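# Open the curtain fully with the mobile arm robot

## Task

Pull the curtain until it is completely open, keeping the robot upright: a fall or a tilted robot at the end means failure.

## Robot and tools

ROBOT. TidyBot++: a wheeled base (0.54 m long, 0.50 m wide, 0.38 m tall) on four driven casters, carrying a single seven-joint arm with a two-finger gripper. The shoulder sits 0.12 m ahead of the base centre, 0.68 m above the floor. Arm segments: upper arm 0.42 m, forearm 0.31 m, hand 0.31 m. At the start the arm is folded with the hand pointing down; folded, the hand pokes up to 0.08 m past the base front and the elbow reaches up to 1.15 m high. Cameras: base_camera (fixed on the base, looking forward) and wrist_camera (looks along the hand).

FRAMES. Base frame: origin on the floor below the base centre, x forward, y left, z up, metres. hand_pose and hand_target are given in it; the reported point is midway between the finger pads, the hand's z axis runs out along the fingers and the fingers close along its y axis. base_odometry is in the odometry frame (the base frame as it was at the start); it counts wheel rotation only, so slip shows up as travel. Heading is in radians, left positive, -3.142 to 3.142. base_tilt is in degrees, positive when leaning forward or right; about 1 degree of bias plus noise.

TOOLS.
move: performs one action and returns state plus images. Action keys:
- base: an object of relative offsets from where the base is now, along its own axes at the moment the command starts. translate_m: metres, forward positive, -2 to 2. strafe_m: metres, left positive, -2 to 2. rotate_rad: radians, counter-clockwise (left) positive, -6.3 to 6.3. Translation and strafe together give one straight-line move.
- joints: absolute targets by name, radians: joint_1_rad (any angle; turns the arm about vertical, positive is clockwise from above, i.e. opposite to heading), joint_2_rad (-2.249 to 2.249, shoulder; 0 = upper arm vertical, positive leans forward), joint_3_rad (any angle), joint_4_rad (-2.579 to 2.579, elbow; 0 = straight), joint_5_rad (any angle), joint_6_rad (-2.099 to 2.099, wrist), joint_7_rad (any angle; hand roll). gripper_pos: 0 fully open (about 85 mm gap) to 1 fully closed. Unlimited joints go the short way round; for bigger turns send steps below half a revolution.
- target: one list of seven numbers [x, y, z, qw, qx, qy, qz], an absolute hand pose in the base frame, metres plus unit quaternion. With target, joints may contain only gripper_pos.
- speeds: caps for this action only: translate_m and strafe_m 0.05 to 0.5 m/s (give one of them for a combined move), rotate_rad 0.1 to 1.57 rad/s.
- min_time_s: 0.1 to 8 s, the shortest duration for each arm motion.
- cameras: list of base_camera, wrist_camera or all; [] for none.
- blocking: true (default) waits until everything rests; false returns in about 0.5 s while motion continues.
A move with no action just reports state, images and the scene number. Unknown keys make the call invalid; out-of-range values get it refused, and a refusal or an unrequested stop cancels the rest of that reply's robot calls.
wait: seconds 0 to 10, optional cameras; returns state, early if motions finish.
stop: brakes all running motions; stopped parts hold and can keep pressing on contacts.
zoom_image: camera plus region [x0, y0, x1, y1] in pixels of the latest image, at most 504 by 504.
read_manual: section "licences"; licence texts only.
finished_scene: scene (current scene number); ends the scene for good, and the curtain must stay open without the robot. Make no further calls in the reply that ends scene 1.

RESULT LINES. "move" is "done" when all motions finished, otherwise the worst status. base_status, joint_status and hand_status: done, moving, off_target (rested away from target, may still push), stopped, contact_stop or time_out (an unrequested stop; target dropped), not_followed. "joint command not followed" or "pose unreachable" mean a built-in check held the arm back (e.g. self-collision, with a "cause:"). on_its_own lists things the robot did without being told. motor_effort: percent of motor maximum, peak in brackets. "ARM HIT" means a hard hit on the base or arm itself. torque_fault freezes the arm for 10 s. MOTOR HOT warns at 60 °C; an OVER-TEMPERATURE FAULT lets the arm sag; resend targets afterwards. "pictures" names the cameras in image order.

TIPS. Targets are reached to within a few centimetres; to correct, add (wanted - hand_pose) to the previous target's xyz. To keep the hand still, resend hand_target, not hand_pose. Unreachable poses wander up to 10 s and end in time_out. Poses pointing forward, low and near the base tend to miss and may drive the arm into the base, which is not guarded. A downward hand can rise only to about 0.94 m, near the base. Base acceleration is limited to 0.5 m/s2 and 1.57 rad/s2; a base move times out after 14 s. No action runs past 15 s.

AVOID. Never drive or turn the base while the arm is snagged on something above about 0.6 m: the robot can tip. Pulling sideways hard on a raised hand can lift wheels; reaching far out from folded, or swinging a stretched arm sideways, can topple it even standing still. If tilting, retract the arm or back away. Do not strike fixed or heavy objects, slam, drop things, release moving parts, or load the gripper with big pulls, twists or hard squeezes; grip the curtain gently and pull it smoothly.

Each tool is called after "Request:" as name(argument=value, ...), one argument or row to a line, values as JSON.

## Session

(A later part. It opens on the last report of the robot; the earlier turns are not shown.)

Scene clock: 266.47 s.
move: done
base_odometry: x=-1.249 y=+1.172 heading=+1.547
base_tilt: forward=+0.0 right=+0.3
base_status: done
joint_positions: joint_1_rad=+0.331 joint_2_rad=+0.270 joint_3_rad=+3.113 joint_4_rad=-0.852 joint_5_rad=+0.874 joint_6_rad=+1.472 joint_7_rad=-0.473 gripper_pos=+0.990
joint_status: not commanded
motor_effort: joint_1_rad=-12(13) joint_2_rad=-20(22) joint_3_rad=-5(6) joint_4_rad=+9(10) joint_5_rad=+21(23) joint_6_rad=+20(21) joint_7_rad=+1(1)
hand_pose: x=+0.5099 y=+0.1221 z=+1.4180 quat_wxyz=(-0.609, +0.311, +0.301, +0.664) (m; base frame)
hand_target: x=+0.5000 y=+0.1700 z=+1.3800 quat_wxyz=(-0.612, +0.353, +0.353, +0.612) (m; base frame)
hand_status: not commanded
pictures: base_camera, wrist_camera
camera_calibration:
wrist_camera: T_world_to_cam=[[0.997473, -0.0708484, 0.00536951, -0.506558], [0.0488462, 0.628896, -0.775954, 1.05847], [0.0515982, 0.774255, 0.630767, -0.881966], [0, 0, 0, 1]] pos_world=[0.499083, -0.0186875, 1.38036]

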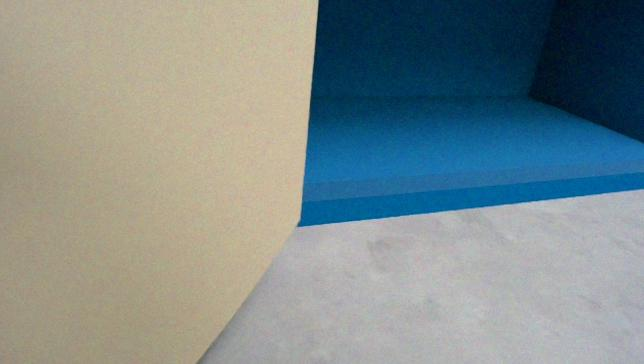

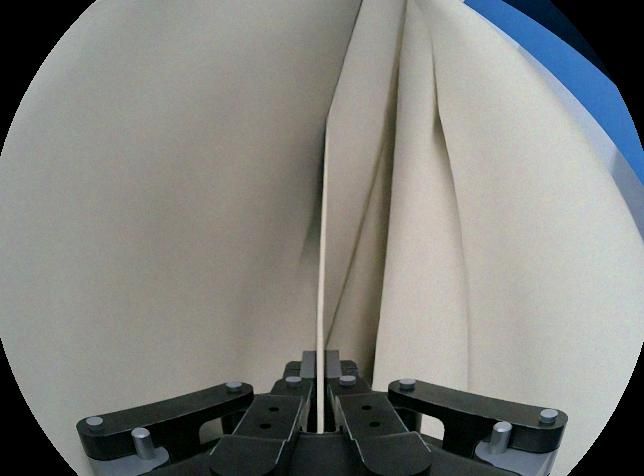

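Request:
move(
  base={"strafe_m": 0.13, "translate_m": -0.04},
  speeds={"strafe_m": 0.15},
  cameras=["all"],
)

Scene clock: 273.50 s.
move: done
base_odometry: x=-1.380 y=+1.136 heading=+1.545
base_tilt: forward=+0.1 right=+0.4
base_status: done
joint_positions: joint_1_rad=+0.371 joint_2_rad=+0.270 joint_3_rad=+3.134 joint_4_rad=-0.852 joint_5_rad=+0.807 joint_6_rad=+1.407 joint_7_rad=-0.477 gripper_pos=+0.990
joint_status: not commanded
motor_effort: joint_1_rad=-20(20) joint_2_rad=-26(26) joint_3_rad=-9(9) joint_4_rad=+9(10) joint_5_rad=+32(33) joint_6_rad=+33(34) joint_7_rad=+1(2)
hand_pose: x=+0.5238 y=+0.0830 z=+1.4375 quat_wxyz=(-0.601, +0.302, +0.255, +0.695) (m; base frame)
hand_target: x=+0.5000 y=+0.1700 z=+1.3800 quat_wxyz=(-0.612, +0.353, +0.353, +0.612) (m; base frame)
hand_status: not commanded
pictures: base_camera, wrist_camera
camera_calibration:
wrist_camera: T_world_to_cam=[[0.98973, -0.141118, -0.0228059, -0.472977], [0.0815716, 0.688556, -0.72058, 0.995742], [0.11739, 0.71132, 0.692996, -0.983495], [0, 0, 0, 1]] pos_world=[0.502347, -0.0527901, 1.38828]

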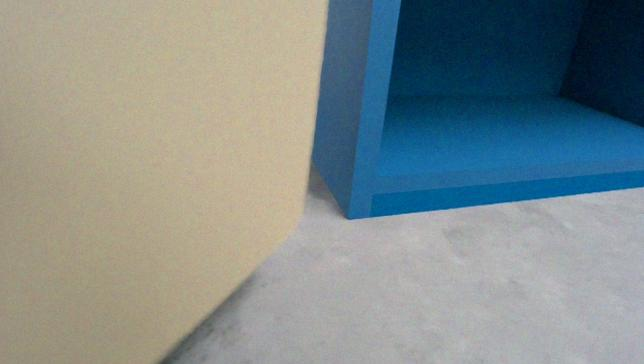

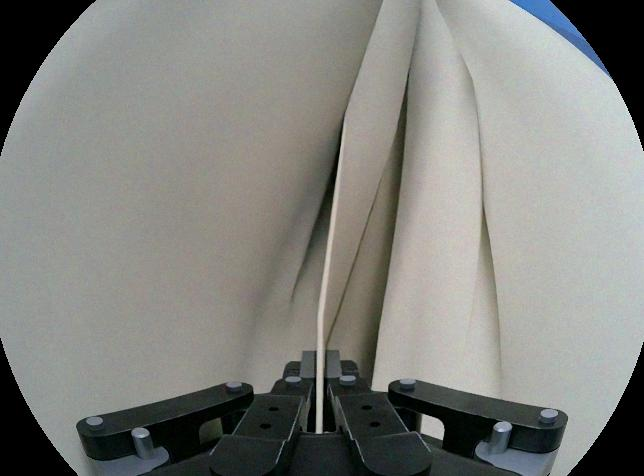

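Request:
move(
  base={"strafe_m": 0.13, "translate_m": -0.04},
  speeds={"strafe_m": 0.15},
)

Request:
move(
  base={"strafe_m": -0.28, "translate_m": 0.08},
  speeds={"strafe_m": 0.2},
  cameras=["all"],
)

Scene clock: 287.60 s.
move: time_out
base_odometry: x=-1.509 y=+1.099 heading=+1.540
base_tilt: forward=+0.1 right=+0.4
base_status: translate_m time_out (by the wheels' count: -0.040 of -0.040); strafe_m time_out (by the wheels' count: +0.128 of +0.130)
joint_positions: joint_1_rad=+0.392 joint_2_rad=+0.274 joint_3_rad=+3.147 joint_4_rad=-0.852 joint_5_rad=+0.789 joint_6_rad=+1.365 joint_7_rad=-0.480 gripper_pos=+0.990
joint_status: not commanded
motor_effort: joint_1_rad=-18(24) joint_2_rad=-29(32) joint_3_rad=-9(12) joint_4_rad=+12(13) joint_5_rad=+25(37) joint_6_rad=+31(42) joint_7_rad=+1(2)
hand_pose: x=+0.5377 y=+0.0614 z=+1.4429 quat_wxyz=(-0.591, +0.305, +0.228, +0.711) (m; base frame)
hand_target: x=+0.5000 y=+0.1700 z=+1.3800 quat_wxyz=(-0.612, +0.353, +0.353, +0.612) (m; base frame)
hand_status: not commanded
pictures: none

not run: a stop that you did not command came earlier in this reply.

Request:
move(
  base={"strafe_m": 0.1, "translate_m": -0.03},
  speeds={"strafe_m": 0.1},
  cameras=["all"],
)

Scene clock: 298.07 s.
move: time_out
base_odometry: x=-1.608 y=+1.073 heading=+1.534
base_tilt: forward=+0.0 right=+0.4
base_status: translate_m time_out (by the wheels' count: -0.030 of -0.030); strafe_m time_out (by the wheels' count: +0.098 of +0.100)
joint_positions: joint_1_rad=+0.392 joint_2_rad=+0.279 joint_3_rad=+3.148 joint_4_rad=-0.852 joint_5_rad=+0.789 joint_6_rad=+1.361 joint_7_rad=-0.481 gripper_pos=+0.990
joint_status: not commanded
motor_effort: joint_1_rad=-19(23) joint_2_rad=-29(32) joint_3_rad=-9(12) joint_4_rad=+13(13) joint_5_rad=+24(34) joint_6_rad=+33(42) joint_7_rad=+2(3)
hand_pose: x=+0.5428 y=+0.0590 z=+1.4413 quat_wxyz=(-0.591, +0.307, +0.224, +0.711) (m; base frame)
hand_target: x=+0.5000 y=+0.1700 z=+1.3800 quat_wxyz=(-0.612, +0.353, +0.353, +0.612) (m; base frame)
hand_status: not commanded
pictures: base_camera, wrist_camera
camera_calibration:
wrist_camera: T_world_to_cam=[[0.979361, -0.192963, -0.0601395, -0.432493], [0.09768, 0.712363, -0.69498, 0.966376], [0.176947, 0.674762, 0.716509, -1.03528], [0, 0, 0, 1]] pos_world=[0.51236, -0.0732986, 1.38739]

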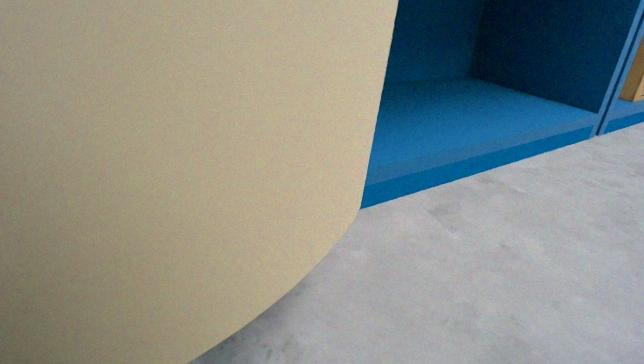

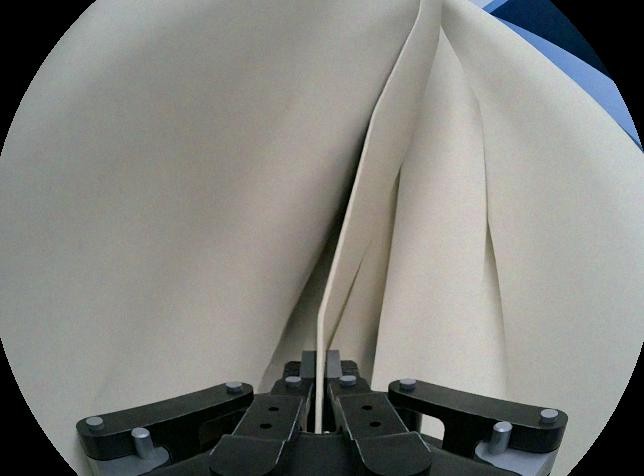

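Request:
move(
  base={"strafe_m": -0.2, "translate_m": 0.1},
  speeds={"strafe_m": 0.2},
  cameras=["all"],
)

Scene clock: 309.60 s.
move: done
base_odometry: x=-1.404 y=+1.165 heading=+1.534
base_tilt: forward=+0.1 right=+0.3
base_status: done
joint_positions: joint_1_rad=+0.325 joint_2_rad=+0.279 joint_3_rad=+3.133 joint_4_rad=-0.852 joint_5_rad=+0.897 joint_6_rad=+1.405 joint_7_rad=-0.481 gripper_pos=+0.990
joint_status: not commanded
motor_effort: joint_1_rad=-4(18) joint_2_rad=-22(30) joint_3_rad=-3(9) joint_4_rad=+11(13) joint_5_rad=+1(24) joint_6_rad=+6(32) joint_7_rad=+0(1)
hand_pose: x=+0.5406 y=+0.1141 z=+1.4156 quat_wxyz=(-0.598, +0.336, +0.270, +0.676) (m; base frame)
hand_target: x=+0.5000 y=+0.1700 z=+1.3800 quat_wxyz=(-0.612, +0.353, +0.353, +0.612) (m; base frame)
hand_status: not commanded
pictures: base_camera, wrist_camera
camera_calibration:
wrist_camera: T_world_to_cam=[[0.989528, -0.134631, -0.0520548, -0.444924], [0.0458782, 0.635275, -0.770922, 1.0539], [0.136859, 0.76046, 0.634799, -0.926163], [0, 0, 0, 1]] pos_world=[0.518668, -0.0251072, 1.37724]

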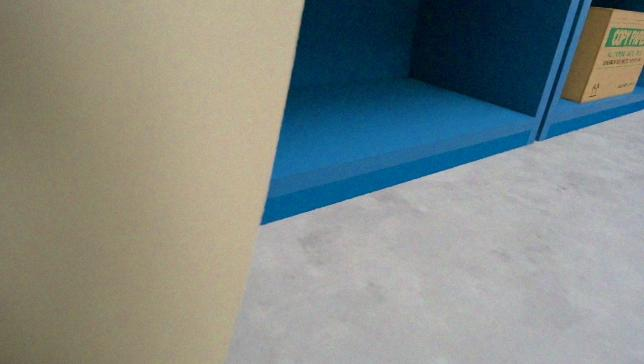

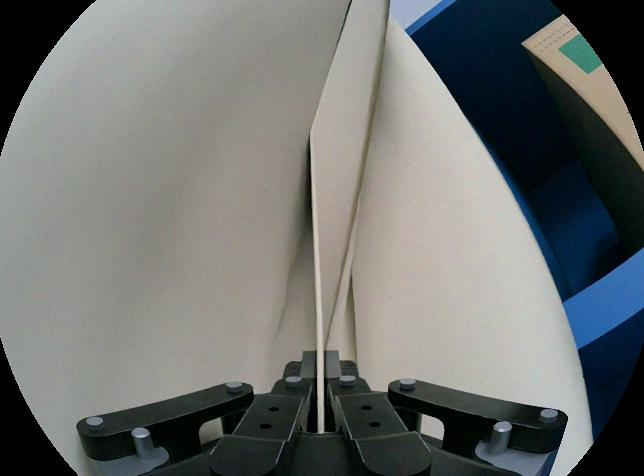

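Request:
move(
  joints={"gripper_pos": 0.3},
)

Request:
move(
  base={"strafe_m": -0.2},
  speeds={"strafe_m": 0.3},
)

Request:
move(
  base={"translate_m": -0.6},
  cameras=["all"],
)

Scene clock: 317.17 s.
move: done
base_odometry: x=-1.404 y=+1.165 heading=+1.534
base_tilt: forward=+0.1 right=+0.3
base_status: not commanded
joint_positions: joint_1_rad=+0.312 joint_2_rad=+0.279 joint_3_rad=+3.131 joint_4_rad=-0.852 joint_5_rad=+0.959 joint_6_rad=+1.453 joint_7_rad=-0.481 gripper_pos=+0.300
joint_status: all done
motor_effort: joint_1_rad=-2(4) joint_2_rad=-25(26) joint_3_rad=-2(3) joint_4_rad=+13(14) joint_5_rad=-6(7) joint_6_rad=+0(6) joint_7_rad=+0(1)
hand_pose: x=+0.5359 y=+0.1344 z=+1.3968 quat_wxyz=(-0.591, +0.354, +0.301, +0.660) (m; base frame)
hand_target: x=+0.5000 y=+0.1700 z=+1.3800 quat_wxyz=(-0.612, +0.353, +0.353, +0.612) (m; base frame)
hand_status: not commanded
pictures: none

Scene clock: 318.73 s.
move: done
base_odometry: x=-1.204 y=+1.158 heading=+1.535
base_tilt: forward=+0.1 right=+0.3
base_status: done
joint_positions: joint_1_rad=+0.294 joint_2_rad=+0.279 joint_3_rad=+3.123 joint_4_rad=-0.852 joint_5_rad=+0.966 joint_6_rad=+1.464 joint_7_rad=-0.481 gripper_pos=+0.300
joint_status: not commanded
motor_effort: joint_1_rad=+1(2) joint_2_rad=-24(25) joint_3_rad=-2(3) joint_4_rad=+14(14) joint_5_rad=-8(9) joint_6_rad=-2(3) joint_7_rad=-1(1)
hand_pose: x=+0.5295 y=+0.1459 z=+1.3946 quat_wxyz=(-0.599, +0.350, +0.311, +0.649) (m; base frame)
hand_target: x=+0.5000 y=+0.1700 z=+1.3800 quat_wxyz=(-0.612, +0.353, +0.353, +0.612) (m; base frame)
hand_status: not commanded
pictures: none

Scene clock: 321.23 s.
move: done
base_odometry: x=-1.226 y=+0.558 heading=+1.535
base_tilt: forward=+0.0 right=+0.3
base_status: done
joint_positions: joint_1_rad=+0.293 joint_2_rad=+0.279 joint_3_rad=+3.120 joint_4_rad=-0.852 joint_5_rad=+0.967 joint_6_rad=+1.476 joint_7_rad=-0.481 gripper_pos=+0.300
joint_status: not commanded
motor_effort: joint_1_rad=+0(1) joint_2_rad=-21(29) joint_3_rad=-2(3) joint_4_rad=+12(15) joint_5_rad=-7(9) joint_6_rad=-3(4) joint_7_rad=-1(1)
hand_pose: x=+0.5255 y=+0.1481 z=+1.3934 quat_wxyz=(-0.601, +0.349, +0.317, +0.646) (m; base frame)
hand_target: x=+0.5000 y=+0.1700 z=+1.3800 quat_wxyz=(-0.612, +0.353, +0.353, +0.612) (m; base frame)
hand_status: not commanded
pictures: base_camera, wrist_camera
camera_calibration:
wrist_camera: T_world_to_cam=[[0.996957, -0.0736014, -0.0256774, -0.476256], [0.02032, 0.563389, -0.825942, 1.11654], [0.0752569, 0.822906, 0.563171, -0.812788], [0, 0, 0, 1]] pos_world=[0.513286, 0.00474721, 1.36771]

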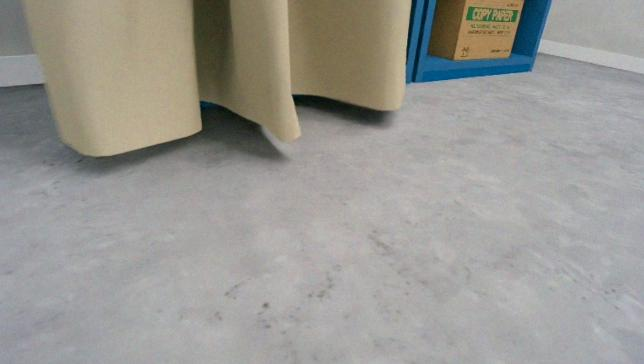

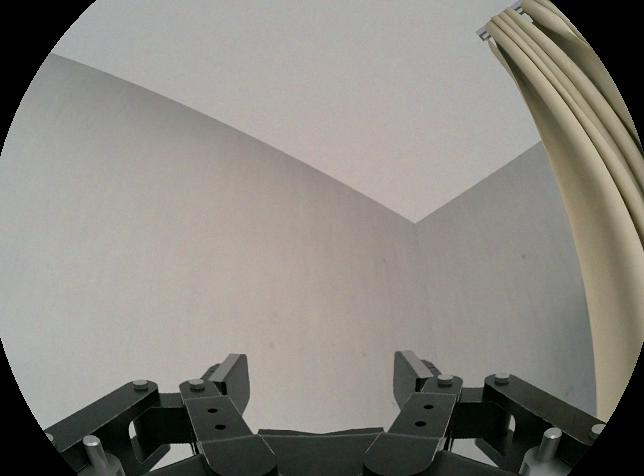

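Request:
move(
  base={"rotate_rad": -1.4, "translate_m": -0.3},
  cameras=["wrist_camera"],
)

Request:
zoom_image(
  camera="wrist_camera",
  region=[200, 0, 500, 200],
)

Scene clock: 330.87 s.
move: done
base_odometry: x=-1.236 y=+0.258 heading=+0.135
base_tilt: forward=+0.1 right=+0.3
base_status: done
joint_positions: joint_1_rad=+0.287 joint_2_rad=+0.279 joint_3_rad=+3.116 joint_4_rad=-0.852 joint_5_rad=+0.967 joint_6_rad=+1.476 joint_7_rad=-0.481 gripper_pos=+0.300
joint_status: not commanded
motor_effort: joint_1_rad=+1(3) joint_2_rad=-22(26) joint_3_rad=-1(3) joint_4_rad=+12(14) joint_5_rad=-7(8) joint_6_rad=-3(4) joint_7_rad=-1(1)
hand_pose: x=+0.5236 y=+0.1515 z=+1.3937 quat_wxyz=(-0.604, +0.346, +0.318, +0.643) (m; base frame)
hand_target: x=+0.5000 y=+0.1700 z=+1.3800 quat_wxyz=(-0.612, +0.353, +0.353, +0.612) (m; base frame)
hand_status: not commanded
pictures: wrist_camera
camera_calibration:
wrist_camera: T_world_to_cam=[[0.997704, -0.0628083, -0.025351, -0.476523], [0.0145764, 0.564624, -0.82522, 1.1167], [0.0661444, 0.822955, 0.564243, -0.812525], [0, 0, 0, 1]] pos_world=[0.512895, 0.00822509, 1.36791]

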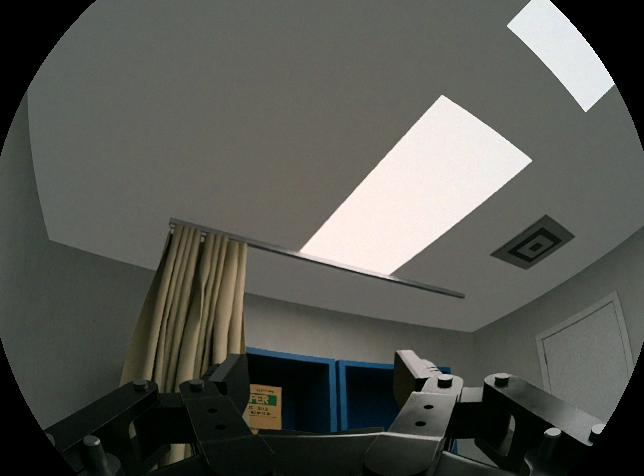

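Scaled by 1.680.

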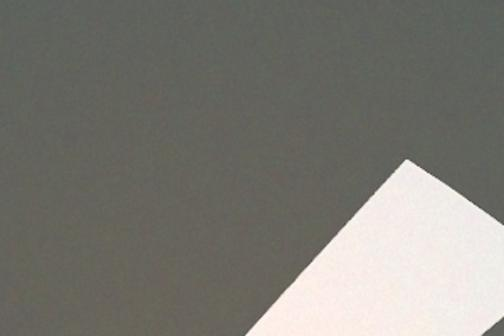

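Request:
zoom_image(
  camera="wrist_camera",
  region=[140, 200, 290, 310],
)

Scaled by 3.360.

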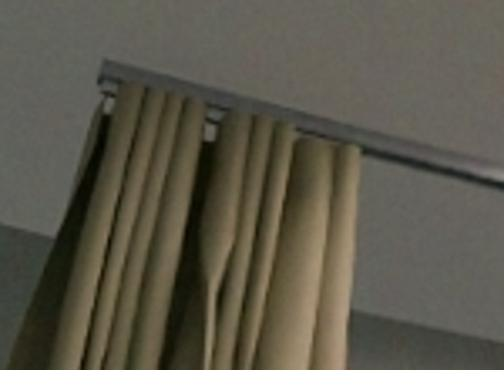

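Request:
finished_scene(
  scene=2,
)

The scene is finished: the task was done.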